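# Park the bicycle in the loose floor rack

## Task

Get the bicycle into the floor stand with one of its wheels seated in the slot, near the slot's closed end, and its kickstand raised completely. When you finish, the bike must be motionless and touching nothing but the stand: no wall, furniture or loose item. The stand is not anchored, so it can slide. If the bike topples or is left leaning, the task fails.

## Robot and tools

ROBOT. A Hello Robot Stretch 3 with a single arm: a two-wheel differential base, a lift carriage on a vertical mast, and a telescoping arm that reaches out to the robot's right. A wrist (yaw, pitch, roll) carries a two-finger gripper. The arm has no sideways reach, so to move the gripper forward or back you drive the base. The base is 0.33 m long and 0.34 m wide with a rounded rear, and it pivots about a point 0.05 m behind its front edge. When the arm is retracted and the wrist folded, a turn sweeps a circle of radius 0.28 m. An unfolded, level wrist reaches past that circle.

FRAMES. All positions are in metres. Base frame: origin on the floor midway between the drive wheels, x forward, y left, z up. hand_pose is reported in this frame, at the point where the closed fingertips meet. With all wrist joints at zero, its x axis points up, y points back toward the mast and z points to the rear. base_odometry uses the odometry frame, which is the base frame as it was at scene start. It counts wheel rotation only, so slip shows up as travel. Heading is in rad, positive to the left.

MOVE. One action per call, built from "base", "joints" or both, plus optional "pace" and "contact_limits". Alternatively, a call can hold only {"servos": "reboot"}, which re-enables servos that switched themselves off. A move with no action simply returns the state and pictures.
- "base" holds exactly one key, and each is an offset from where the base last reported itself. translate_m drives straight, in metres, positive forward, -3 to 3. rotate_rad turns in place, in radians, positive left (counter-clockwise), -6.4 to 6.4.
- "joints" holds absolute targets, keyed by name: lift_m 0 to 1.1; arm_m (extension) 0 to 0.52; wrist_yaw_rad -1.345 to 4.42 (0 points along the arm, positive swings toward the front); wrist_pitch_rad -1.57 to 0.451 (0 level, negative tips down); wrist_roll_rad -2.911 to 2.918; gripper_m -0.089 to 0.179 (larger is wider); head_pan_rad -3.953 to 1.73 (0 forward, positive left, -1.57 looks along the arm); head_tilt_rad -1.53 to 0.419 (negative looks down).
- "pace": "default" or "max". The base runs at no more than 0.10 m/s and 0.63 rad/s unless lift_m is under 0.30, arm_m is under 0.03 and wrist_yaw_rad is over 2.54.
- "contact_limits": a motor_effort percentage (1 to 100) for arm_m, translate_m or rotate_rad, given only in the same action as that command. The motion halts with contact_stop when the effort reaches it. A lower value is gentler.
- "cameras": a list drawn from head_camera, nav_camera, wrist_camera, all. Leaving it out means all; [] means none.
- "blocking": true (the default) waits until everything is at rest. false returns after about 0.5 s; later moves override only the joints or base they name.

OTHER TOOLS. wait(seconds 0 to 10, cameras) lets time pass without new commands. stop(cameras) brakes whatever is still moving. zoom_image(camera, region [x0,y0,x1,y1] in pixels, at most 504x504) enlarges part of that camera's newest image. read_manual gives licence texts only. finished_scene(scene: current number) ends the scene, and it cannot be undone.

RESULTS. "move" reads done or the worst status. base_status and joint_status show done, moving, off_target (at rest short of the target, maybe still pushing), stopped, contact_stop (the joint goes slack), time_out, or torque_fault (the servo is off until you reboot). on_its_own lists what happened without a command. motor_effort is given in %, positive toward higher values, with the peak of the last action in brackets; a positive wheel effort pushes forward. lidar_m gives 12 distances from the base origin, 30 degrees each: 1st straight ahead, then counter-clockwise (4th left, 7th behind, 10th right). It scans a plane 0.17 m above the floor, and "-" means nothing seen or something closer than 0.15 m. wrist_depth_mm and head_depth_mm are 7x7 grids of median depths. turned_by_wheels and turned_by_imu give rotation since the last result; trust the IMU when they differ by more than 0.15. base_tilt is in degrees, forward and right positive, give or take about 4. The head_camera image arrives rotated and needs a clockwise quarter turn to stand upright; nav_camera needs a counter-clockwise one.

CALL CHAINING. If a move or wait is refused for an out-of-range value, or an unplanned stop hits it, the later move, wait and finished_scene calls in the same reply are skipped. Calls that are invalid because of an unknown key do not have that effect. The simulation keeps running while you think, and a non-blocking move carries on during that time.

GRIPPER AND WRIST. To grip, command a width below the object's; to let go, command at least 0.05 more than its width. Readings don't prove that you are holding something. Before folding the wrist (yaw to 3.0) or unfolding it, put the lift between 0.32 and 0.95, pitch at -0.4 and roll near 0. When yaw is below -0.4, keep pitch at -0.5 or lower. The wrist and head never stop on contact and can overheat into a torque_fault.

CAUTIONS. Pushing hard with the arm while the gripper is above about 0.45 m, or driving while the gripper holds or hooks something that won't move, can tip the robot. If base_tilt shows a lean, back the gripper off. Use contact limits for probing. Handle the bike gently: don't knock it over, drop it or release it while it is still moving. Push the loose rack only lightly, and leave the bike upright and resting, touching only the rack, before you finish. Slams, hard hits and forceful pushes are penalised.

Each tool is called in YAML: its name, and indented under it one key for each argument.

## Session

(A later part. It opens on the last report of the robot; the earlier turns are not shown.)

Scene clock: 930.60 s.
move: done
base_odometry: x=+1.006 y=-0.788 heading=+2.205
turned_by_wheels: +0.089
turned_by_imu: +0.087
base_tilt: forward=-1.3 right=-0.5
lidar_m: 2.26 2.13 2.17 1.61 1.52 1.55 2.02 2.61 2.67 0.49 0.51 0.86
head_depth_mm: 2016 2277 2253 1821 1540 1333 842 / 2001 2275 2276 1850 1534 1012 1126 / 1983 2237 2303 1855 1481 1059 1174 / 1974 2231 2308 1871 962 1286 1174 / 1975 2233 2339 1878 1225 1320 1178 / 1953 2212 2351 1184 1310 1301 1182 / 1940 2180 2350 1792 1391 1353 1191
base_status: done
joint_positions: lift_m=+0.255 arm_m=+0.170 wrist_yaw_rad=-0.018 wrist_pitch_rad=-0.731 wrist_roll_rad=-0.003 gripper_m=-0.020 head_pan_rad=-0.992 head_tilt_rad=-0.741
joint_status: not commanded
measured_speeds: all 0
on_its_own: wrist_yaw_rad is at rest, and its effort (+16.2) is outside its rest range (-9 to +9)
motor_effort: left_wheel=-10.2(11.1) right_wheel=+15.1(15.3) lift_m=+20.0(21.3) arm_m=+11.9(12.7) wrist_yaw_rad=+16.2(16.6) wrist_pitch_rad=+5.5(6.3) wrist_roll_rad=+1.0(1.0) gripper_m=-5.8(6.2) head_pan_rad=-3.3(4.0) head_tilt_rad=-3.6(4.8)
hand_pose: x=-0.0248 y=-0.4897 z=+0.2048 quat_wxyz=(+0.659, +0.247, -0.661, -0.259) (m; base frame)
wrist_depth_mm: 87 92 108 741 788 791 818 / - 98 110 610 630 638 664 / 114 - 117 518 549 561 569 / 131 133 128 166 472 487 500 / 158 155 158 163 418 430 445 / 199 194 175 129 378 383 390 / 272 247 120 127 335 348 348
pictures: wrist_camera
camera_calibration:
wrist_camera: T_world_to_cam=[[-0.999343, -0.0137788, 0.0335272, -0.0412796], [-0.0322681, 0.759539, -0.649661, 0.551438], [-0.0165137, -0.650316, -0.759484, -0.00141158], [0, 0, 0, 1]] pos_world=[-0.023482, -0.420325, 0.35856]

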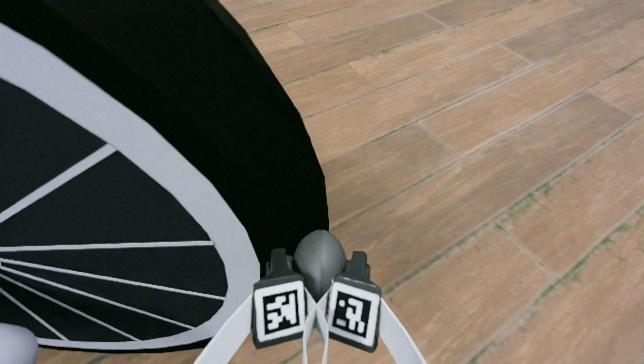

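move:
  base: {"translate_m": 0.04}
  contact_limits: {"translate_m": 34}
  cameras: ["wrist_camera", "head_camera"]

move:
  joints: {"head_pan_rad": -0.85, "head_tilt_rad": -0.6}
  cameras: ["head_camera"]

zoom_image:
  camera: "head_camera"
  region: [500, 180, 860, 490]

Scene clock: 934.97 s.
move: done
base_odometry: x=+0.982 y=-0.756 heading=+2.204
turned_by_wheels: -0.001
turned_by_imu: -0.032
base_tilt: forward=-1.3 right=-0.4
lidar_m: 2.25 2.10 2.12 1.65 1.54 1.56 1.99 2.63 2.68 0.49 0.51 0.84
head_depth_mm: 2024 2287 2276 1832 1523 1324 832 / 1996 2257 2268 1826 1551 1006 1128 / 1990 2226 2292 1858 1475 1064 1173 / 1977 2214 2328 1858 962 1286 1176 / 1949 2181 2325 1881 1197 1296 1185 / 1920 2197 2341 1737 1295 1298 1190 / 1932 2157 2336 1795 1332 1353 1186
base_status: done
joint_positions: lift_m=+0.255 arm_m=+0.170 wrist_yaw_rad=-0.045 wrist_pitch_rad=-0.724 wrist_roll_rad=-0.001 gripper_m=-0.020 head_pan_rad=-0.992 head_tilt_rad=-0.741
joint_status: not commanded
measured_speeds: all 0
on_its_own: right_wheel is at rest, and its effort (+23.6) is outside its rest range (-21 to +21); wrist_yaw_rad is at rest, and its effort (+39.2) is outside its rest range (-9 to +9)
motor_effort: left_wheel=-9.9(14.4) right_wheel=+23.6(30.6) lift_m=+17.9(19.1) arm_m=+11.9(15.1) wrist_yaw_rad=+39.2(49.9) wrist_pitch_rad=+4.6(6.0) wrist_roll_rad=+0.0(0.8) gripper_m=-7.4(8.0) head_pan_rad=-2.9(4.0) head_tilt_rad=-3.7(4.9)
contact_limits: translate_m 34 (maximum 100)
hand_pose: x=-0.0296 y=-0.4907 z=+0.2058 quat_wxyz=(+0.656, +0.236, -0.666, -0.266) (m; base frame)
wrist_depth_mm: - 88 102 749 785 816 834 / - 97 105 622 650 661 684 / 110 - 112 518 550 572 570 / 124 129 127 153 486 494 501 / 147 149 152 157 423 432 439 / 182 184 179 128 374 385 394 / 224 227 120 324 333 351 352
pictures: head_camera (sideways), wrist_camera
camera_calibration:
head_camera: T_world_to_cam=[[-0.332571, 0.59358, -0.732843, 0.981945], [0.843423, 0.534874, 0.0504778, -0.0682328], [0.421941, -0.601309, -0.678523, 0.841876], [0, 0, 0, 1]] pos_world=[0.0288935, -0.0401394, 1.29429]
wrist_camera: T_world_to_cam=[[-0.999368, 0.0149241, 0.0322766, -0.0317941], [-0.00984341, 0.756098, -0.654384, 0.552699], [-0.0341704, -0.654288, -0.755473, -0.00462564], [0, 0, 0, 1]] pos_world=[-0.0264916, -0.420446, 0.359209]

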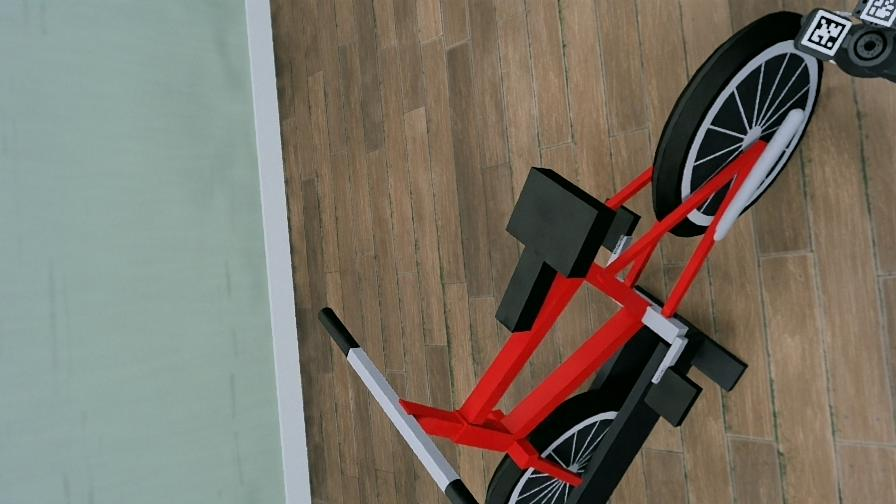

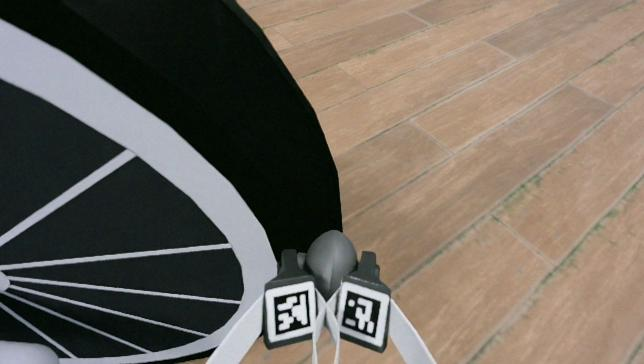

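Scene clock: 935.60 s.
move: done
base_odometry: x=+0.982 y=-0.756 heading=+2.205
turned_by_wheels: +0.000
turned_by_imu: +0.001
base_tilt: forward=-1.3 right=-0.5
lidar_m: 2.24 2.10 2.13 1.65 1.54 1.56 1.99 2.64 2.68 0.49 0.51 0.84
head_depth_mm: 1895 2066 2335 2147 1729 1439 914 / 1889 2088 2351 2166 1736 1370 968 / 1902 2094 2386 2187 1743 898 1172 / 1896 2098 2368 2122 1754 1171 1221 / 1922 2107 2345 2234 1166 1255 1230 / 1923 2128 2379 2239 1270 1367 1252 / 1937 2139 2416 2251 1673 1479 1258
base_status: not commanded
joint_positions: lift_m=+0.255 arm_m=+0.170 wrist_yaw_rad=-0.082 wrist_pitch_rad=-0.725 wrist_roll_rad=-0.001 gripper_m=-0.020 head_pan_rad=-0.858 head_tilt_rad=-0.606
joint_status: all done
measured_speeds: all 0
on_its_own: wrist_yaw_rad is held at -0.062, not at your +0.000, by its stall guard, which is not easing now; wrist_yaw_rad is at rest, and its effort (+16.5) is outside its rest range (-9 to +9)
motor_effort: left_wheel=-8.8(10.0) right_wheel=+13.6(23.7) lift_m=+17.3(18.0) arm_m=+11.6(12.9) wrist_yaw_rad=+16.5(39.9) wrist_pitch_rad=+4.6(4.8) wrist_roll_rad=+0.1(0.3) gripper_m=-7.4(8.2) head_pan_rad=+4.0(6.5) head_tilt_rad=+3.1(3.4)
contact_limits: translate_m 34 (maximum 100)
hand_pose: x=-0.0359 y=-0.4902 z=+0.2058 quat_wxyz=(+0.651, +0.224, -0.670, -0.278) (m; base frame)
wrist_depth_mm: - 90 109 762 790 798 825 / - 97 109 653 655 675 678 / - - 115 519 549 563 571 / - 127 127 162 474 484 490 / 142 146 153 164 420 428 436 / 176 181 175 129 383 387 388 / 224 228 120 128 335 350 350
pictures: head_camera (sideways)
camera_calibration:
head_camera: T_world_to_cam=[[-0.340482, 0.465079, -0.817174, 1.09192], [0.760176, 0.647644, 0.0518613, -0.0695351], [0.553358, -0.603538, -0.574053, 0.705176], [0, 0, 0, 1]] pos_world=[0.0344227, -0.0371938, 1.3007]

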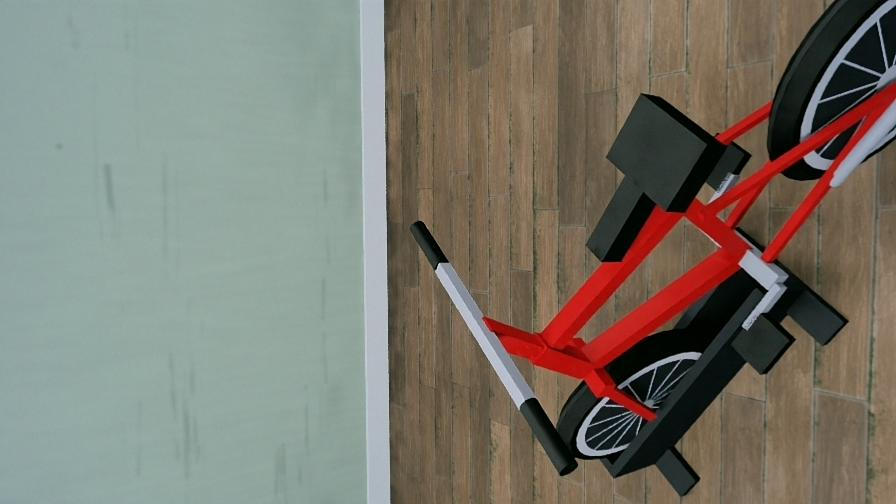

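Scaled by 1.400 from the camera's 896x504 image, which has a finer 1280x720 frame.

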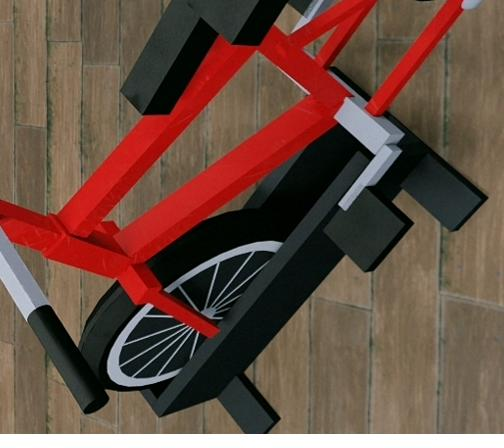

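move:
  base: {"translate_m": -0.03}
  joints: {"wrist_yaw_rad": 0.0}
  cameras: []

move:
  joints: {"arm_m": 0.0, "lift_m": 0.4}
  cameras: []

move:
  joints: {"wrist_pitch_rad": -1.56, "lift_m": 0.95}
  base: {"translate_m": 0.5}
  cameras: ["head_camera", "nav_camera"]

Scene clock: 950.80 s.
move: done
base_odometry: x=+1.000 y=-0.780 heading=+2.205
turned_by_wheels: +0.000
turned_by_imu: +0.000
base_tilt: forward=-1.3 right=-0.4
lidar_m: 2.28 2.12 2.16 1.63 1.52 1.54 1.96 2.62 2.66 0.49 0.51 0.86
head_depth_mm: 1901 2092 2340 2152 1713 1442 915 / 1922 2098 2364 2165 1724 1409 969 / 1912 2110 2397 2174 1753 973 1080 / 1933 2119 2394 2138 1756 1170 1230 / 1934 2131 2378 2209 1242 1218 1245 / 1938 2157 2417 2233 1254 1382 1254 / 1953 2156 2413 2267 1471 1471 1260
base_status: done
joint_positions: lift_m=+0.255 arm_m=+0.170 wrist_yaw_rad=+0.002 wrist_pitch_rad=-0.718 wrist_roll_rad=-0.001 gripper_m=-0.020 head_pan_rad=-0.858 head_tilt_rad=-0.606
joint_status: all done
measured_speeds: all 0
motor_effort: left_wheel=-1.4(13.6) right_wheel=-2.6(11.2) lift_m=+24.3(24.4) arm_m=+3.4(5.9) wrist_yaw_rad=-2.0(30.2) wrist_pitch_rad=+3.0(4.9) wrist_roll_rad=+0.0(0.3) gripper_m=-6.4(8.0) head_pan_rad=+3.9(4.7) head_tilt_rad=+2.9(3.4)
hand_pose: x=-0.0212 y=-0.4922 z=+0.2070 quat_wxyz=(+0.663, +0.249, -0.661, -0.248) (m; base frame)
wrist_depth_mm: - 97 768 789 801 813 844 / - 101 128 637 655 669 698 / - 109 123 552 555 568 578 / 127 131 130 468 480 490 497 / 153 152 154 410 428 431 439 / 191 187 126 134 379 389 392 / 255 237 121 129 340 343 358
pictures: none
No camera images: "cameras" was empty.

Scene clock: 953.30 s.
move: done
base_odometry: x=+1.000 y=-0.780 heading=+2.205
turned_by_wheels: +0.000
turned_by_imu: +0.000
base_tilt: forward=-1.3 right=-0.4
lidar_m: 2.26 2.12 2.16 1.64 1.52 1.54 1.97 2.62 2.66 0.49 0.51 0.86
head_depth_mm: 1903 2099 2312 2156 1718 1427 915 / 1918 2111 2365 2173 1732 1414 970 / 1921 2113 2370 2189 1739 968 1074 / 1906 2107 2376 2126 1734 1175 1215 / 1922 2137 2367 2205 1247 1229 1252 / 1937 2161 2412 2230 1261 1373 1257 / 1950 2163 2426 2264 1478 1480 1263
base_status: not commanded
joint_positions: lift_m=+0.400 arm_m=+0.000 wrist_yaw_rad=+0.001 wrist_pitch_rad=-0.716 wrist_roll_rad=-0.001 gripper_m=-0.020 head_pan_rad=-0.858 head_tilt_rad=-0.606
joint_status: all done
measured_speeds: all 0
motor_effort: left_wheel=-0.7(1.3) right_wheel=-2.6(3.1) lift_m=+33.7(39.6) arm_m=-15.6(20.2) wrist_yaw_rad=-0.9(2.5) wrist_pitch_rad=+3.0(3.4) wrist_roll_rad=+0.3(0.5) gripper_m=-6.2(7.0) head_pan_rad=+3.5(5.2) head_tilt_rad=+2.9(3.2)
hand_pose: x=-0.0213 y=-0.3224 z=+0.3523 quat_wxyz=(+0.663, +0.249, -0.661, -0.248) (m; base frame)
wrist_depth_mm: 274 280 - - - - - / 306 298 305 899 946 955 955 / 329 342 335 741 790 812 829 / 372 374 390 631 683 695 708 / 560 466 448 583 611 608 627 / 513 516 126 135 537 544 563 / 471 481 122 128 485 494 498
pictures: none
No camera images: "cameras" was empty.

Scene clock: 959.43 s.
move: done
base_odometry: x=+0.704 y=-0.377 heading=+2.205
turned_by_wheels: +0.000
turned_by_imu: +0.003
base_tilt: forward=-1.3 right=-0.4
lidar_m: 1.84 1.72 1.74 1.91 1.81 1.84 2.35 0.70 0.52 2.08 0.54 0.71
head_depth_mm: 1636 1806 2055 2147 1725 812 1035 / 1657 1820 2035 2183 1716 939 1025 / 1664 1836 2053 2185 1745 1451 1074 / 1682 1848 2076 2192 1753 1150 1199 / 1675 1856 2091 2225 1765 1463 1257 / 1684 1853 2093 2244 1765 1467 1264 / 1692 1860 2083 2251 1796 1476 1262
base_status: done
joint_positions: lift_m=+0.950 arm_m=+0.000 wrist_yaw_rad=+0.001 wrist_pitch_rad=-1.549 wrist_roll_rad=-0.001 gripper_m=-0.020 head_pan_rad=-0.858 head_tilt_rad=-0.606
joint_status: all done
joint sent to its limit — wrist_pitch_rad, lower limit.
measured_speeds: all 0
motor_effort: left_wheel=+1.6(7.7) right_wheel=+1.6(4.9) lift_m=+34.0(39.4) arm_m=-12.3(15.5) wrist_yaw_rad=-1.4(3.2) wrist_pitch_rad=-1.2(2.6) wrist_roll_rad=-0.1(0.5) gripper_m=-6.2(7.3) head_pan_rad=+3.6(4.7) head_tilt_rad=+2.5(3.4)
hand_pose: x=-0.0217 y=-0.1265 z=+0.8320 quat_wxyz=(+0.506, +0.495, -0.505, -0.494) (m; base frame)
wrist_depth_mm: 979 955 958 - 998 970 947 / 979 985 - 996 972 985 989 / - 997 - - 977 - - / - 996 - 872 - - - / - - - 859 - - - / - - 126 134 - - - / - - 121 128 - - -
pictures: head_camera (sideways), nav_camera (sideways)
camera_calibration:
head_camera: T_world_to_cam=[[-0.340371, 0.464789, -0.817385, 1.09219], [0.760044, 0.647799, 0.0518638, -0.0695376], [0.553607, -0.603595, -0.573752, 0.704783], [0, 0, 0, 1]] pos_world=[0.0344299, -0.0371889, 1.30072]
nav_camera: T_world_to_cam=[[0.378141, -0.431268, 0.819156, -1.02484], [-0.724541, -0.688659, -0.0280995, 0.0935606], [0.576238, -0.582886, -0.572882, 0.698201], [0, 0, 0, 1]] pos_world=[0.0529922, 0.0294235, 1.24212]

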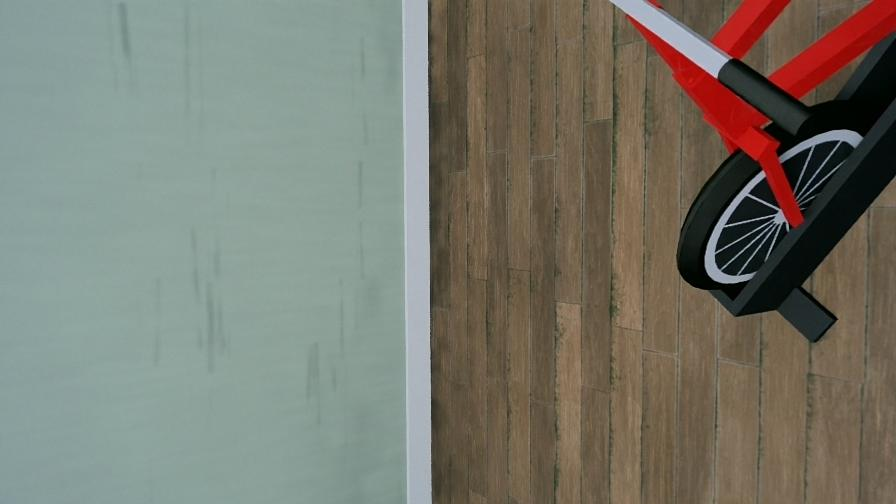

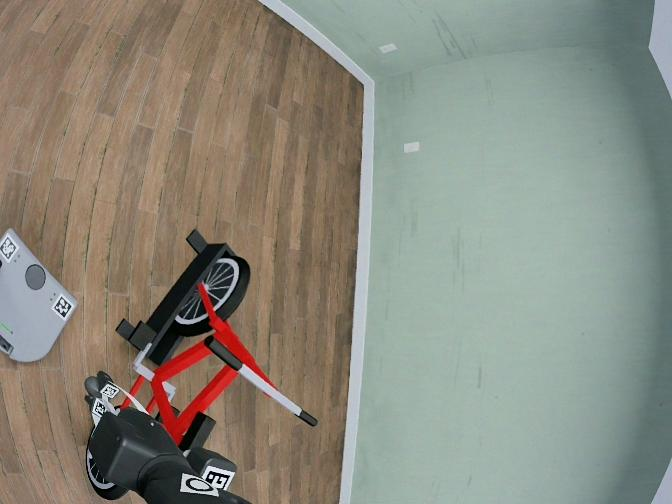

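zoom_image:
  camera: "head_camera"
  region: [640, 100, 896, 360]

move:
  base: {"translate_m": 0.28}
  joints: {"gripper_m": 0.0, "head_pan_rad": -1.2, "head_tilt_rad": -0.75}

Scaled by 1.938 from the camera's 896x504 image, which has a finer 1280x720 frame.

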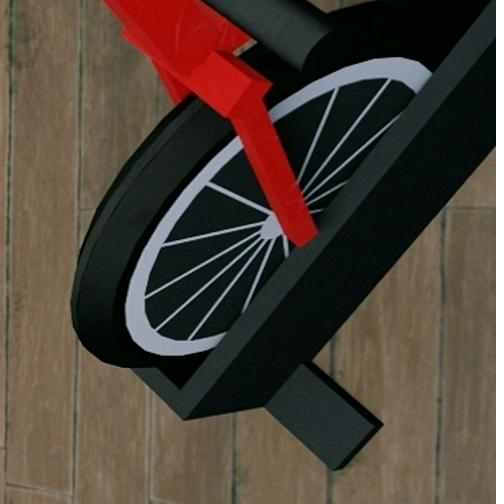

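Scene clock: 969.07 s.
move: done
base_odometry: x=+0.538 y=-0.152 heading=+2.205
turned_by_wheels: +0.000
turned_by_imu: +0.002
base_tilt: forward=-1.3 right=-0.5
lidar_m: 1.60 1.49 1.52 1.94 1.97 2.01 2.56 0.70 0.66 0.49 0.52 1.80
head_depth_mm: 1770 2020 2206 1851 1534 288 - / 1716 1963 2192 1846 1546 984 1083 / 1687 1888 2137 1853 1553 1035 1148 / 1627 1828 2091 1848 1552 1130 1173 / 1585 1778 2050 1864 1568 1347 1184 / 1546 1727 1961 1882 1582 1349 1182 / 1508 1679 1907 1889 1586 1364 1190
base_status: done
joint_positions: lift_m=+0.950 arm_m=+0.000 wrist_yaw_rad=+0.001 wrist_pitch_rad=-1.549 wrist_roll_rad=-0.001 gripper_m=+0.000 head_pan_rad=-1.192 head_tilt_rad=-0.740
joint_status: all done
measured_speeds: all 0
motor_effort: left_wheel=+1.4(6.5) right_wheel=+1.5(5.7) lift_m=+33.1(34.3) arm_m=-9.3(11.3) wrist_yaw_rad=-1.2(2.5) wrist_pitch_rad=-1.3(1.6) wrist_roll_rad=+0.3(0.5) gripper_m=-0.4(69.8) head_pan_rad=-3.1(6.2) head_tilt_rad=-4.5(5.4)
hand_pose: x=-0.0217 y=-0.1265 z=+0.8320 quat_wxyz=(+0.506, +0.495, -0.505, -0.494) (m; base frame)
wrist_depth_mm: 939 975 966 959 984 961 836 / - 965 993 974 986 - - / 992 995 992 - - - - / - - - 840 991 - - / - - - 854 - - - / - - 126 131 - - - / - - 122 484 - - -
pictures: head_camera (sideways), nav_camera (sideways), wrist_camera
camera_calibration:
head_camera: T_world_to_cam=[[-0.207959, 0.647548, -0.733099, 0.981518], [0.932841, 0.356733, 0.050483, -0.068785], [0.294211, -0.673367, -0.678246, 0.842295], [0, 0, 0, 1]] pos_world=[0.0204689, -0.0438693, 1.29431]
nav_camera: T_world_to_cam=[[0.254715, -0.628473, 0.734944, -0.914313], [-0.911682, -0.409472, -0.0341837, 0.102618], [0.322422, -0.661328, -0.677266, 0.835536], [0, 0, 0, 1]] pos_world=[0.0570481, 0.0199618, 1.24136]
wrist_camera: T_world_to_cam=[[-0.998971, -0.0453569, -0.000210189, -0.0301182], [-0.0451059, 0.992934, 0.109762, 0.0805736], [-0.00476974, 0.109658, -0.993958, 1.00267], [0, 0, 0, 1]] pos_world=[-0.0216704, -0.191321, 0.987762]

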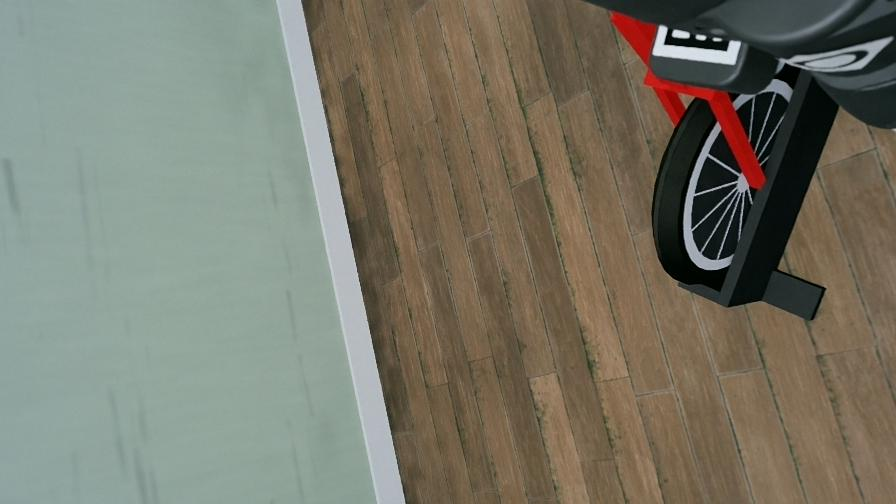

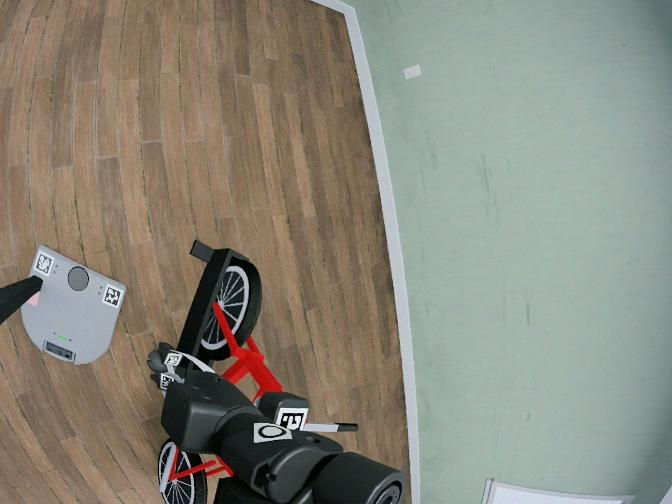

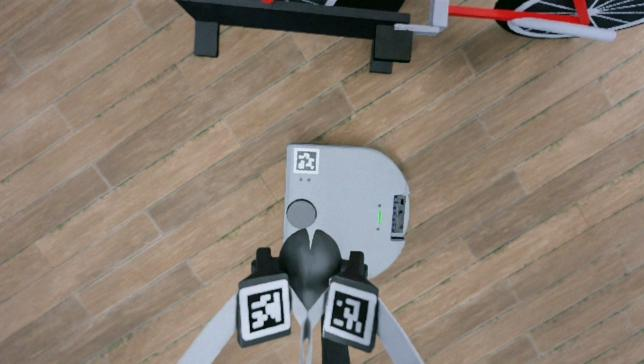

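move:
  joints: {"arm_m": 0.27, "head_pan_rad": -0.75}

zoom_image:
  camera: "wrist_camera"
  region: [0, 0, 400, 260]

zoom_image:
  camera: "head_camera"
  region: [600, 0, 896, 300]

Scene clock: 981.90 s.
move: done
base_odometry: x=+0.538 y=-0.152 heading=+2.205
turned_by_wheels: +0.000
turned_by_imu: +0.000
base_tilt: forward=-1.3 right=-0.4
lidar_m: 1.60 1.49 1.51 1.94 1.97 2.00 2.57 0.70 0.66 0.49 0.52 1.81
head_depth_mm: 1511 1723 1974 1833 1547 985 1042 / 1540 1732 1980 1830 1549 1110 1138 / 1557 1774 2019 1853 1547 1337 1173 / 1587 1777 2077 1869 1555 1340 1175 / 1607 1821 2093 1871 1568 1345 1181 / 1626 1850 2139 1896 1576 1350 1190 / 1659 1888 2132 1905 1591 1354 1188
base_status: not commanded
joint_positions: lift_m=+0.950 arm_m=+0.270 wrist_yaw_rad=+0.000 wrist_pitch_rad=-1.550 wrist_roll_rad=-0.001 gripper_m=+0.000 head_pan_rad=-0.758 head_tilt_rad=-0.740
joint_status: all done
measured_speeds: all 0
motor_effort: left_wheel=+1.5(2.1) right_wheel=+1.6(1.9) lift_m=+32.0(33.5) arm_m=+14.2(24.4) wrist_yaw_rad=-0.5(2.1) wrist_pitch_rad=-1.2(1.4) wrist_roll_rad=+0.2(0.4) gripper_m=-0.2(1.3) head_pan_rad=+4.5(6.9) head_tilt_rad=-4.0(5.1)
hand_pose: x=-0.0216 y=-0.3962 z=+0.8320 quat_wxyz=(+0.506, +0.495, -0.504, -0.495) (m; base frame)
wrist_depth_mm: 986 974 917 967 341 962 987 / - 979 977 556 362 474 437 / - 997 - - 713 - 477 / 980 - - - 779 - - / - - - - - - - / - - 126 130 304 - - / - - 123 913 - - -
pictures: head_camera (sideways), nav_camera (sideways), wrist_camera
camera_calibration:
head_camera: T_world_to_cam=[[-0.460988, 0.500309, -0.732927, 0.982837], [0.696537, 0.715743, 0.0504795, -0.067339], [0.549843, -0.48724, -0.678432, 0.840978], [0, 0, 0, 1]] pos_world=[0.0375742, -0.0337665, 1.29429]
nav_camera: T_world_to_cam=[[0.495397, -0.46335, 0.734771, -0.915556], [-0.655169, -0.754708, -0.0341947, 0.101067], [0.570382, -0.464459, -0.677452, 0.834266], [0, 0, 0, 1]] pos_world=[0.0439293, 0.0395363, 1.24136]
wrist_camera: T_world_to_cam=[[-0.99901, -0.0444876, -0.000258465, -0.0419523], [-0.0442421, 0.992852, 0.11085, 0.347469], [-0.00467485, 0.110752, -0.993837, 1.0326], [0, 0, 0, 1]] pos_world=[-0.0217108, -0.461215, 0.987711]

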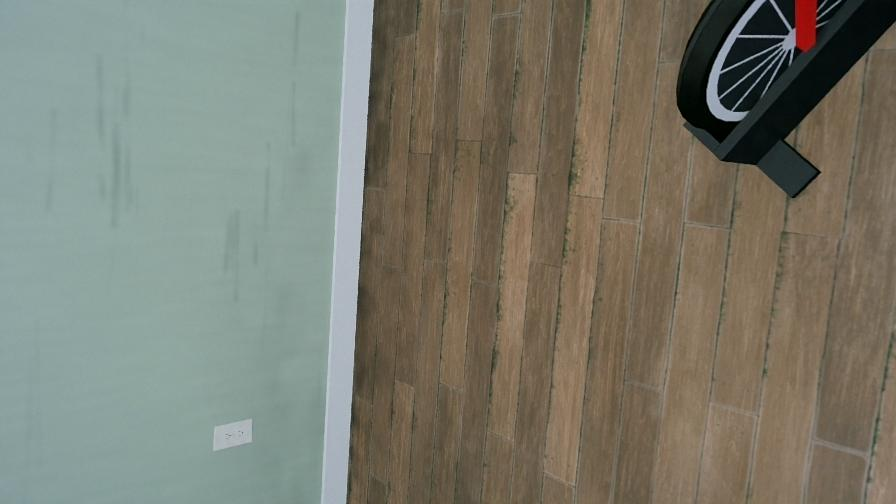

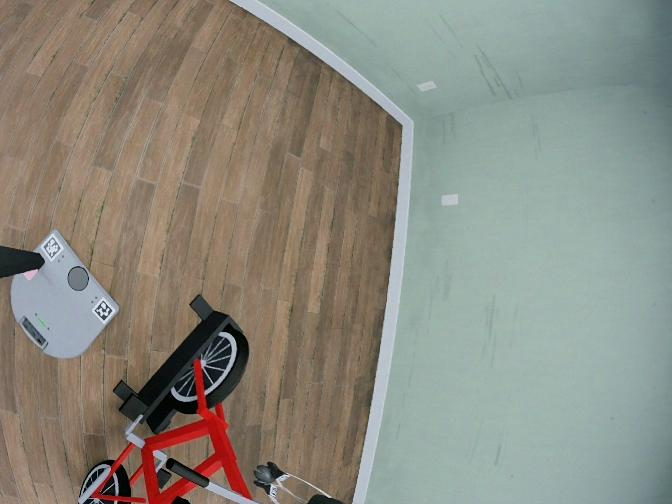

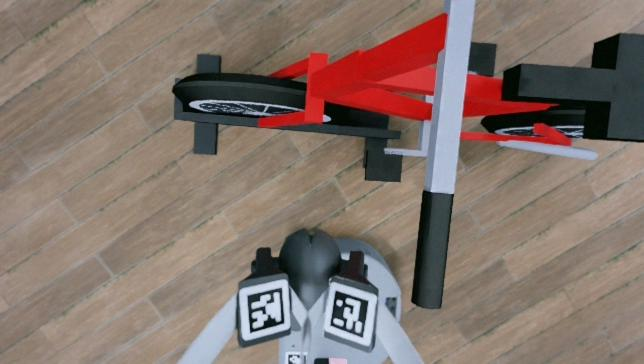

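Scaled by 1.260.

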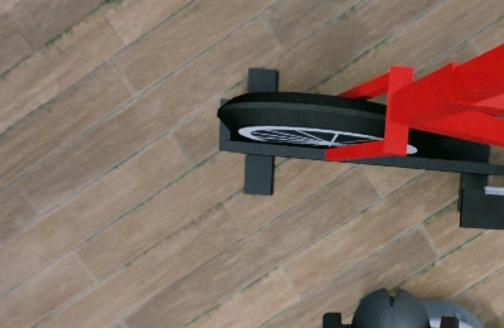

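Scaled by 1.680 from the camera's 896x504 image, which has a finer 1280x720 frame.

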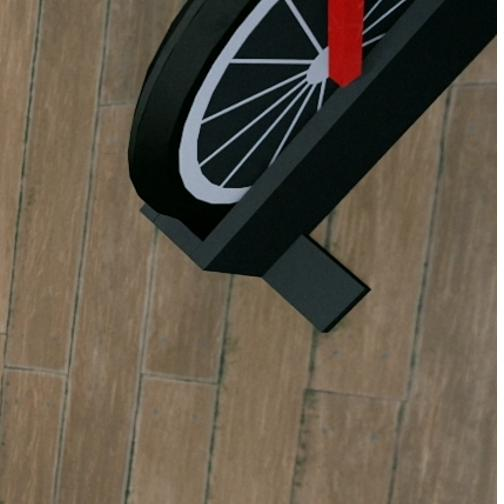

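move:
  joints: {"arm_m": 0.0, "head_pan_rad": -1.6, "head_tilt_rad": -0.85, "gripper_m": -0.02}
  cameras: []

move:
  joints: {"lift_m": 0.4}
  base: {"translate_m": -0.45}
  cameras: []

move:
  joints: {"lift_m": 0.2, "wrist_pitch_rad": -0.7}
  cameras: ["wrist_camera", "head_camera"]

Scene clock: 999.37 s.
move: done
base_odometry: x=+0.538 y=-0.152 heading=+2.205
turned_by_wheels: +0.000
turned_by_imu: +0.000
base_tilt: forward=-1.3 right=-0.5
lidar_m: 1.60 1.49 1.52 1.95 1.97 2.00 2.57 0.70 0.66 0.49 0.52 1.80
head_depth_mm: 2758 2418 2152 - - - 1127 / 2476 2443 2056 - - - 1151 / 2283 2402 1986 - - - - / 2088 2348 2034 1728 1008 1157 1126 / 1921 2212 2022 1707 1463 1146 1151 / 1817 2023 2039 1722 1462 1151 1146 / 1682 1877 2013 1708 1472 1289 1155
base_status: not commanded
joint_positions: lift_m=+0.950 arm_m=+0.000 wrist_yaw_rad=+0.000 wrist_pitch_rad=-1.550 wrist_roll_rad=-0.001 gripper_m=-0.020 head_pan_rad=-1.592 head_tilt_rad=-0.839
joint_status: all done
measured_speeds: all 0
motor_effort: left_wheel=+1.5(2.1) right_wheel=+1.5(1.8) lift_m=+32.1(33.0) arm_m=-14.5(21.4) wrist_yaw_rad=-0.8(1.7) wrist_pitch_rad=-1.0(1.3) wrist_roll_rad=+0.2(0.5) gripper_m=-6.2(74.6) head_pan_rad=-3.5(8.2) head_tilt_rad=-4.8(6.2)
hand_pose: x=-0.0216 y=-0.1261 z=+0.8320 quat_wxyz=(+0.505, +0.495, -0.504, -0.495) (m; base frame)
wrist_depth_mm: 958 970 959 988 935 989 787 / 958 988 994 945 - 997 - / - 952 983 - - - - / - 996 998 870 - - - / - - - 868 - - - / - - 126 135 - - - / - - 122 126 - - -
pictures: none
No camera images: "cameras" was empty.

Scene clock: 1005.20 s.
move: done
base_odometry: x=+0.805 y=-0.514 heading=+2.205
turned_by_wheels: +0.000
turned_by_imu: -0.002
base_tilt: forward=-1.3 right=-0.4
lidar_m: 1.99 1.86 1.88 1.82 1.71 1.73 2.23 2.88 0.51 0.49 0.63 0.71
head_depth_mm: 2961 2452 1970 1663 1433 1246 1135 / 2866 2430 1982 1669 1453 1204 597 / 2599 2477 2003 1683 1444 1215 591 / 2405 2472 2002 1691 893 1238 1145 / 2231 2411 2023 1699 931 1244 1146 / 2084 2285 2026 1708 1394 1092 1154 / 1951 2159 2034 1724 1416 1170 1156
base_status: done
joint_positions: lift_m=+0.400 arm_m=+0.000 wrist_yaw_rad=+0.000 wrist_pitch_rad=-1.550 wrist_roll_rad=-0.001 gripper_m=-0.020 head_pan_rad=-1.592 head_tilt_rad=-0.839
joint_status: all done
measured_speeds: all 0
motor_effort: left_wheel=-1.0(6.6) right_wheel=-2.6(6.5) lift_m=+18.3(29.8) arm_m=-10.7(14.9) wrist_yaw_rad=-1.0(2.1) wrist_pitch_rad=-1.2(1.3) wrist_roll_rad=+0.2(0.5) gripper_m=-6.0(7.2) head_pan_rad=-3.1(4.1) head_tilt_rad=-5.1(5.6)
hand_pose: x=-0.0216 y=-0.1261 z=+0.2820 quat_wxyz=(+0.505, +0.495, -0.504, -0.495) (m; base frame)
wrist_depth_mm: 421 422 422 422 425 425 434 / 425 420 429 428 431 432 432 / 436 434 435 438 445 449 446 / 439 446 440 284 286 447 451 / 449 447 447 290 289 293 470 / 459 465 126 134 296 300 465 / 479 480 121 128 302 305 483
pictures: none
No camera images: "cameras" was empty.

Scene clock: 1007.87 s.
move: done
base_odometry: x=+0.805 y=-0.514 heading=+2.205
turned_by_wheels: +0.000
turned_by_imu: +0.000
base_tilt: forward=-1.3 right=-0.5
lidar_m: 1.99 1.86 1.89 1.82 1.71 1.74 2.21 2.88 0.51 0.49 0.62 0.70
head_depth_mm: 3001 2445 1981 1664 1429 1245 1139 / 2815 2444 1983 1663 1446 1208 1137 / 2600 2488 1990 1680 1450 1224 1121 / 2404 2466 2026 1698 888 1238 1108 / 2239 2400 2006 1700 931 1243 1151 / 2037 2272 2035 1716 1382 1089 1145 / 1947 2191 2058 1727 1415 1173 1152
base_status: not commanded
joint_positions: lift_m=+0.200 arm_m=+0.000 wrist_yaw_rad=+0.000 wrist_pitch_rad=-0.717 wrist_roll_rad=-0.001 gripper_m=-0.020 head_pan_rad=-1.592 head_tilt_rad=-0.839
joint_status: all done
measured_speeds: all 0
motor_effort: left_wheel=-1.1(1.2) right_wheel=-2.3(2.8) lift_m=+19.1(23.1) arm_m=-8.3(10.5) wrist_yaw_rad=-1.0(1.8) wrist_pitch_rad=+3.0(4.5) wrist_roll_rad=+0.2(0.3) gripper_m=-6.5(7.1) head_pan_rad=-3.5(4.1) head_tilt_rad=-4.6(5.6)
hand_pose: x=-0.0215 y=-0.3223 z=+0.1522 quat_wxyz=(+0.663, +0.249, -0.661, -0.248) (m; base frame)
wrist_depth_mm: 309 565 225 220 217 216 241 / 343 527 525 283 281 277 216 / 371 431 448 349 316 314 312 / 342 386 394 402 389 394 421 / 328 347 350 363 356 366 375 / 304 309 305 134 324 326 332 / 280 284 121 129 287 292 303
pictures: head_camera (sideways), wrist_camera
camera_calibration:
head_camera: T_world_to_cam=[[0.0621814, 0.746539, -0.662429, 0.887776], [0.998013, -0.0397537, 0.0488809, -0.0670904], [0.0101575, -0.664153, -0.747528, 0.934133], [0, 0, 0, 1]] pos_world=[0.00226548, -0.0450197, 1.28966]
wrist_camera: T_world_to_cam=[[-0.99899, -0.0308674, 0.0326632, -0.0393113], [-0.0447518, 0.74987, -0.66007, 0.388439], [-0.00411846, -0.660865, -0.750493, 0.0630602], [0, 0, 0, 1]] pos_world=[-0.0216286, -0.250818, 0.305007]

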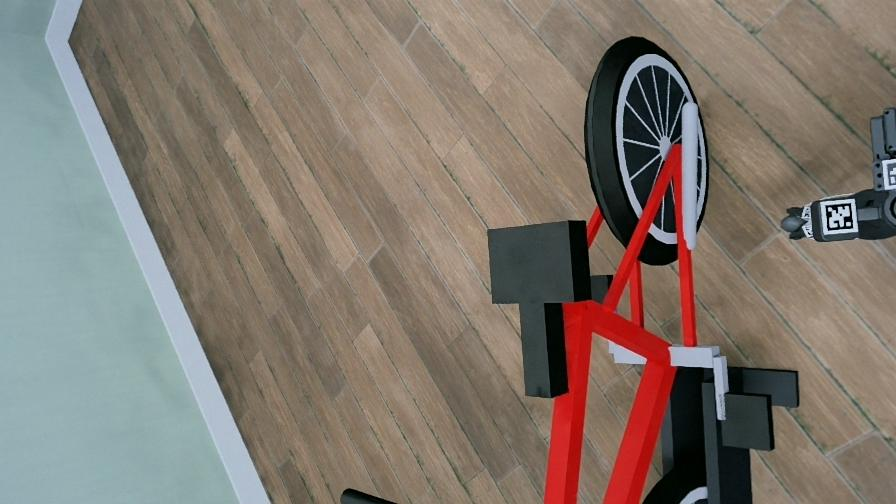

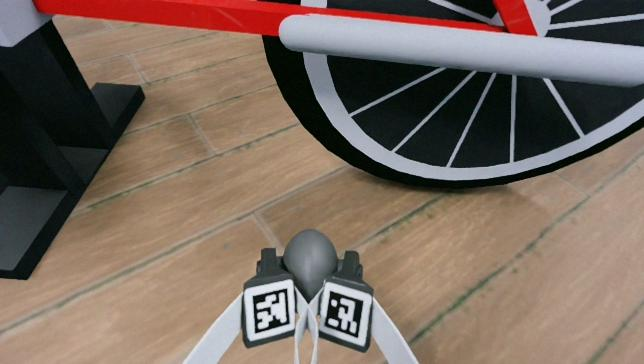

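move:
  joints: {"lift_m": 0.16}
  base: {"translate_m": -0.13}
  cameras: []

move:
  joints: {"arm_m": 0.13}
  contact_limits: {"arm_m": 35}
  cameras: ["wrist_camera"]

move:
  joints: {"lift_m": 0.195}
  cameras: ["wrist_camera"]

Scene clock: 1013.63 s.
move: done
base_odometry: x=+0.882 y=-0.619 heading=+2.205
turned_by_wheels: +0.000
turned_by_imu: +0.000
base_tilt: forward=-1.3 right=-0.5
lidar_m: 2.11 1.96 1.99 1.72 1.64 1.66 2.12 2.78 0.51 0.49 0.51 0.71
head_depth_mm: 2893 2442 1976 1670 1437 1270 1135 / 2929 2445 2008 1675 1456 1256 1134 / 2699 2449 2006 1676 1457 1215 1128 / 2520 2492 2022 1700 1457 1161 1125 / 2294 2445 2029 1710 1025 1218 1149 / 2150 2348 2036 1707 898 1277 1155 / 2004 2217 2028 1717 937 1114 1155
base_status: done
joint_positions: lift_m=+0.160 arm_m=+0.000 wrist_yaw_rad=+0.000 wrist_pitch_rad=-0.716 wrist_roll_rad=-0.001 gripper_m=-0.020 head_pan_rad=-1.592 head_tilt_rad=-0.839
joint_status: all done
measured_speeds: all 0
motor_effort: left_wheel=-0.7(6.3) right_wheel=-2.8(6.2) lift_m=+20.1(21.9) arm_m=-4.3(6.2) wrist_yaw_rad=-0.6(1.7) wrist_pitch_rad=+3.0(3.4) wrist_roll_rad=+0.1(0.4) gripper_m=-5.8(7.2) head_pan_rad=-3.8(4.0) head_tilt_rad=-4.6(5.5)
hand_pose: x=-0.0215 y=-0.3224 z=+0.1123 quat_wxyz=(+0.663, +0.248, -0.662, -0.248) (m; base frame)
wrist_depth_mm: 524 251 249 247 246 244 583 / 439 426 280 276 276 278 500 / 382 383 369 312 320 409 426 / 331 336 342 346 348 358 364 / 292 299 301 312 312 315 322 / 268 267 265 134 279 282 289 / 242 242 122 128 250 256 261
pictures: none
No camera images: "cameras" was empty.

Scene clock: 1015.83 s.
move: done
base_odometry: x=+0.882 y=-0.619 heading=+2.205
turned_by_wheels: +0.000
turned_by_imu: +0.000
base_tilt: forward=-1.3 right=-0.5
lidar_m: 2.11 1.96 1.99 1.72 1.64 1.66 2.12 2.78 0.51 0.49 0.51 0.71
head_depth_mm: 2906 2442 1972 1689 1451 1270 1136 / 2905 2468 1996 1668 1452 1251 1132 / 2728 2481 2003 1680 1451 1126 859 / 2516 2457 2005 1693 1461 1102 1120 / 2306 2432 2008 1693 1027 1224 1142 / 2140 2372 2032 1711 899 1269 1150 / 1998 2247 2037 1719 937 1117 1152
base_status: not commanded
joint_positions: lift_m=+0.160 arm_m=+0.130 wrist_yaw_rad=+0.000 wrist_pitch_rad=-0.716 wrist_roll_rad=-0.001 gripper_m=-0.020 head_pan_rad=-1.592 head_tilt_rad=-0.839
joint_status: all done
measured_speeds: all 0
motor_effort: left_wheel=-0.9(1.5) right_wheel=-2.6(2.9) lift_m=+22.1(22.7) arm_m=+15.6(21.4) wrist_yaw_rad=-0.8(1.7) wrist_pitch_rad=+3.0(3.4) wrist_roll_rad=+0.1(0.4) gripper_m=-6.4(7.3) head_pan_rad=-3.7(4.0) head_tilt_rad=-5.2(5.4)
contact_limits: arm_m 35 (drawing in: default 34, maximum 55; extending or still: default 43, maximum 70)
hand_pose: x=-0.0215 y=-0.4524 z=+0.1123 quat_wxyz=(+0.663, +0.248, -0.662, -0.248) (m; base frame)
wrist_depth_mm: 116 120 96 97 117 117 116 / - 105 106 100 131 134 129 / - 95 92 91 90 90 143 / 314 179 179 181 179 90 165 / 296 282 205 201 200 203 315 / 265 270 241 134 272 282 286 / 240 244 122 128 246 257 258
pictures: wrist_camera
camera_calibration:
wrist_camera: T_world_to_cam=[[-0.99899, -0.0308483, 0.0326814, -0.0420177], [-0.0447519, 0.749475, -0.660519, 0.459546], [-0.00411802, -0.661314, -0.750098, -0.0531205], [0, 0, 0, 1]] pos_world=[-0.0216285, -0.380843, 0.265066]

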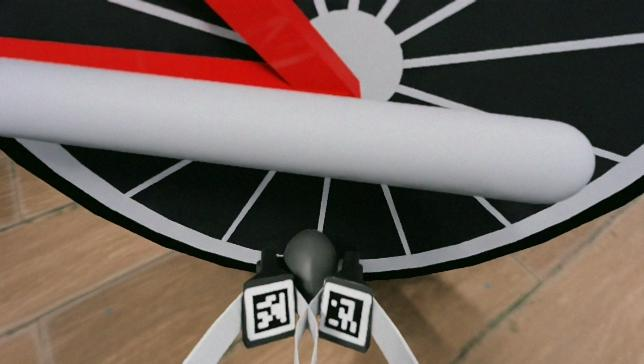

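Scene clock: 1016.97 s.
move: done
base_odometry: x=+0.882 y=-0.619 heading=+2.205
turned_by_wheels: +0.000
turned_by_imu: +0.000
base_tilt: forward=-1.3 right=-0.5
lidar_m: 2.11 1.96 1.99 1.72 1.63 1.66 2.12 2.77 0.51 0.49 0.51 0.71
head_depth_mm: 2925 2449 1983 1671 1436 1267 1129 / 2882 2467 1995 1669 1447 1254 1117 / 2716 2463 2017 1670 1449 1166 830 / 2483 2502 1992 1677 1458 1104 1123 / 2338 2462 2034 1692 1022 1224 1149 / 2181 2364 2047 1710 895 1268 1153 / 2004 2243 2068 1711 930 1123 1153
base_status: not commanded
joint_positions: lift_m=+0.195 arm_m=+0.130 wrist_yaw_rad=+0.000 wrist_pitch_rad=-0.716 wrist_roll_rad=-0.001 gripper_m=-0.020 head_pan_rad=-1.592 head_tilt_rad=-0.839
joint_status: all done
measured_speeds: all 0
motor_effort: left_wheel=-0.3(1.1) right_wheel=-2.7(2.9) lift_m=+33.2(38.7) arm_m=+14.8(16.2) wrist_yaw_rad=-0.4(1.9) wrist_pitch_rad=+2.8(3.3) wrist_roll_rad=+0.3(0.4) gripper_m=-6.2(7.3) head_pan_rad=-3.7(3.8) head_tilt_rad=-5.0(5.4)
contact_limits: arm_m 35 (drawing in: default 34, maximum 55; extending or still: default 43, maximum 70)
hand_pose: x=-0.0215 y=-0.4524 z=+0.1473 quat_wxyz=(+0.663, +0.248, -0.662, -0.248) (m; base frame)
wrist_depth_mm: 121 94 116 120 119 119 118 / 138 137 108 134 134 133 132 / 149 139 134 124 151 154 150 / 123 121 119 122 167 174 172 / 329 217 214 120 117 117 347 / 301 304 126 134 261 316 328 / 274 281 121 128 282 292 297
pictures: wrist_camera
camera_calibration:
wrist_camera: T_world_to_cam=[[-0.99899, -0.030842, 0.0326877, -0.043162], [-0.0447522, 0.74934, -0.660671, 0.482678], [-0.00411777, -0.661467, -0.749963, -0.0269536], [0, 0, 0, 1]] pos_world=[-0.0216285, -0.38085, 0.300088]

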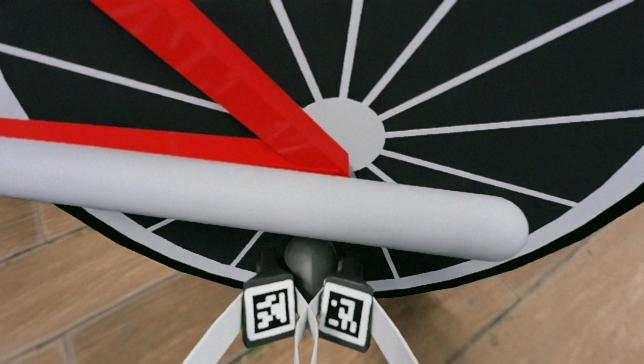

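move:
  joints: {"lift_m": 0.207}
  cameras: ["wrist_camera"]

move:
  joints: {"lift_m": 0.217}
  cameras: ["wrist_camera"]

Scene clock: 1020.30 s.
move: done
base_odometry: x=+0.882 y=-0.619 heading=+2.205
turned_by_wheels: +0.000
turned_by_imu: +0.000
base_tilt: forward=-1.3 right=-0.5
lidar_m: 2.10 1.96 2.00 1.72 1.64 1.66 2.12 2.78 0.51 0.49 0.51 0.71
head_depth_mm: 2922 2426 1961 1660 1439 1265 1138 / 2900 2453 2001 1672 1456 1254 1120 / 2691 2478 2008 1671 1452 1161 821 / 2503 2483 2002 1693 1464 1102 1122 / 2323 2450 2019 1690 1022 1227 1151 / 2149 2354 2038 1715 894 1273 1153 / 1994 2228 2040 1724 934 1114 1150
base_status: not commanded
joint_positions: lift_m=+0.207 arm_m=+0.130 wrist_yaw_rad=+0.000 wrist_pitch_rad=-0.716 wrist_roll_rad=-0.001 gripper_m=-0.020 head_pan_rad=-1.592 head_tilt_rad=-0.839
joint_status: all done
measured_speeds: all 0
motor_effort: left_wheel=-0.8(1.0) right_wheel=-2.7(2.9) lift_m=+33.2(38.0) arm_m=+11.8(13.3) wrist_yaw_rad=-0.8(1.4) wrist_pitch_rad=+3.0(3.2) wrist_roll_rad=+0.2(0.3) gripper_m=-6.1(6.7) head_pan_rad=-3.9(4.0) head_tilt_rad=-4.0(5.3)
contact_limits: arm_m 35 (drawing in: default 34, maximum 55; extending or still: default 43, maximum 70)
hand_pose: x=-0.0215 y=-0.4524 z=+0.1593 quat_wxyz=(+0.663, +0.248, -0.662, -0.248) (m; base frame)
wrist_depth_mm: - 99 122 121 120 119 118 / 140 138 113 136 135 134 132 / 155 153 124 147 150 153 151 / 132 133 136 139 178 177 173 / 335 135 129 127 125 135 366 / 313 311 127 134 260 323 336 / 288 288 121 128 294 303 308
pictures: wrist_camera
camera_calibration:
wrist_camera: T_world_to_cam=[[-0.99899, -0.0308401, 0.0326893, -0.0435545], [-0.0447521, 0.749302, -0.660715, 0.490616], [-0.00411764, -0.66151, -0.749925, -0.0179736], [0, 0, 0, 1]] pos_world=[-0.0216285, -0.380852, 0.312102]

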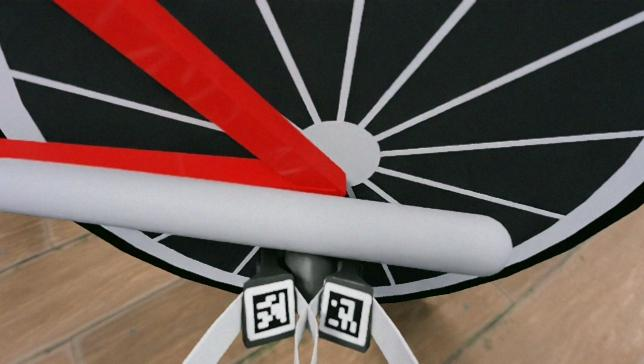

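Scene clock: 1021.03 s.
move: done
base_odometry: x=+0.882 y=-0.619 heading=+2.205
turned_by_wheels: +0.000
turned_by_imu: +0.000
base_tilt: forward=-1.3 right=-0.5
lidar_m: 2.10 1.96 1.99 1.72 1.63 1.66 2.12 2.77 0.51 0.49 0.51 0.71
head_depth_mm: 2904 2448 1962 1656 1444 1266 1123 / 2922 2443 1983 1678 1442 1256 1121 / 2754 2493 2003 1682 1452 1163 817 / 2501 2489 2020 1699 1456 1099 1127 / 2305 2430 2034 1696 1021 1224 1149 / 2144 2360 2031 1718 893 1269 1152 / 2011 2229 2049 1731 937 1120 1154
base_status: not commanded
joint_positions: lift_m=+0.217 arm_m=+0.130 wrist_yaw_rad=+0.000 wrist_pitch_rad=-0.741 wrist_roll_rad=-0.001 gripper_m=-0.020 head_pan_rad=-1.592 head_tilt_rad=-0.839
joint_status: all done
measured_speeds: all 0
motor_effort: left_wheel=-0.5(1.4) right_wheel=-2.8(3.0) lift_m=+38.9(42.3) arm_m=+11.8(13.0) wrist_yaw_rad=-0.7(1.5) wrist_pitch_rad=+7.5(7.9) wrist_roll_rad=+0.2(0.3) gripper_m=-6.5(6.9) head_pan_rad=-3.2(4.2) head_tilt_rad=-4.9(5.5)
contact_limits: arm_m 35 (drawing in: default 34, maximum 55; extending or still: default 43, maximum 70)
hand_pose: x=-0.0215 y=-0.4478 z=+0.1650 quat_wxyz=(+0.660, +0.256, -0.658, -0.256) (m; base frame)
wrist_depth_mm: 129 102 124 124 123 122 121 / 143 145 116 139 138 137 136 / 160 159 129 150 157 156 155 / 140 140 144 143 183 182 181 / 341 231 137 134 132 202 375 / 314 320 155 133 318 334 340 / 290 298 121 128 299 308 308
pictures: wrist_camera
camera_calibration:
wrist_camera: T_world_to_cam=[[-0.998989, -0.0316334, 0.0319316, -0.0438298], [-0.0447578, 0.765346, -0.642061, 0.494994], [-0.00412811, -0.642842, -0.765988, 0.000367434], [0, 0, 0, 1]] pos_world=[-0.0216292, -0.379992, 0.319497]

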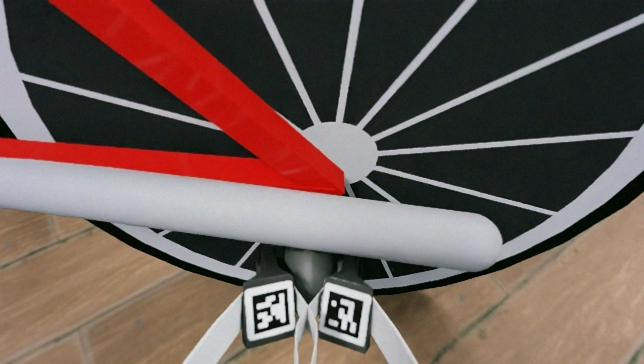

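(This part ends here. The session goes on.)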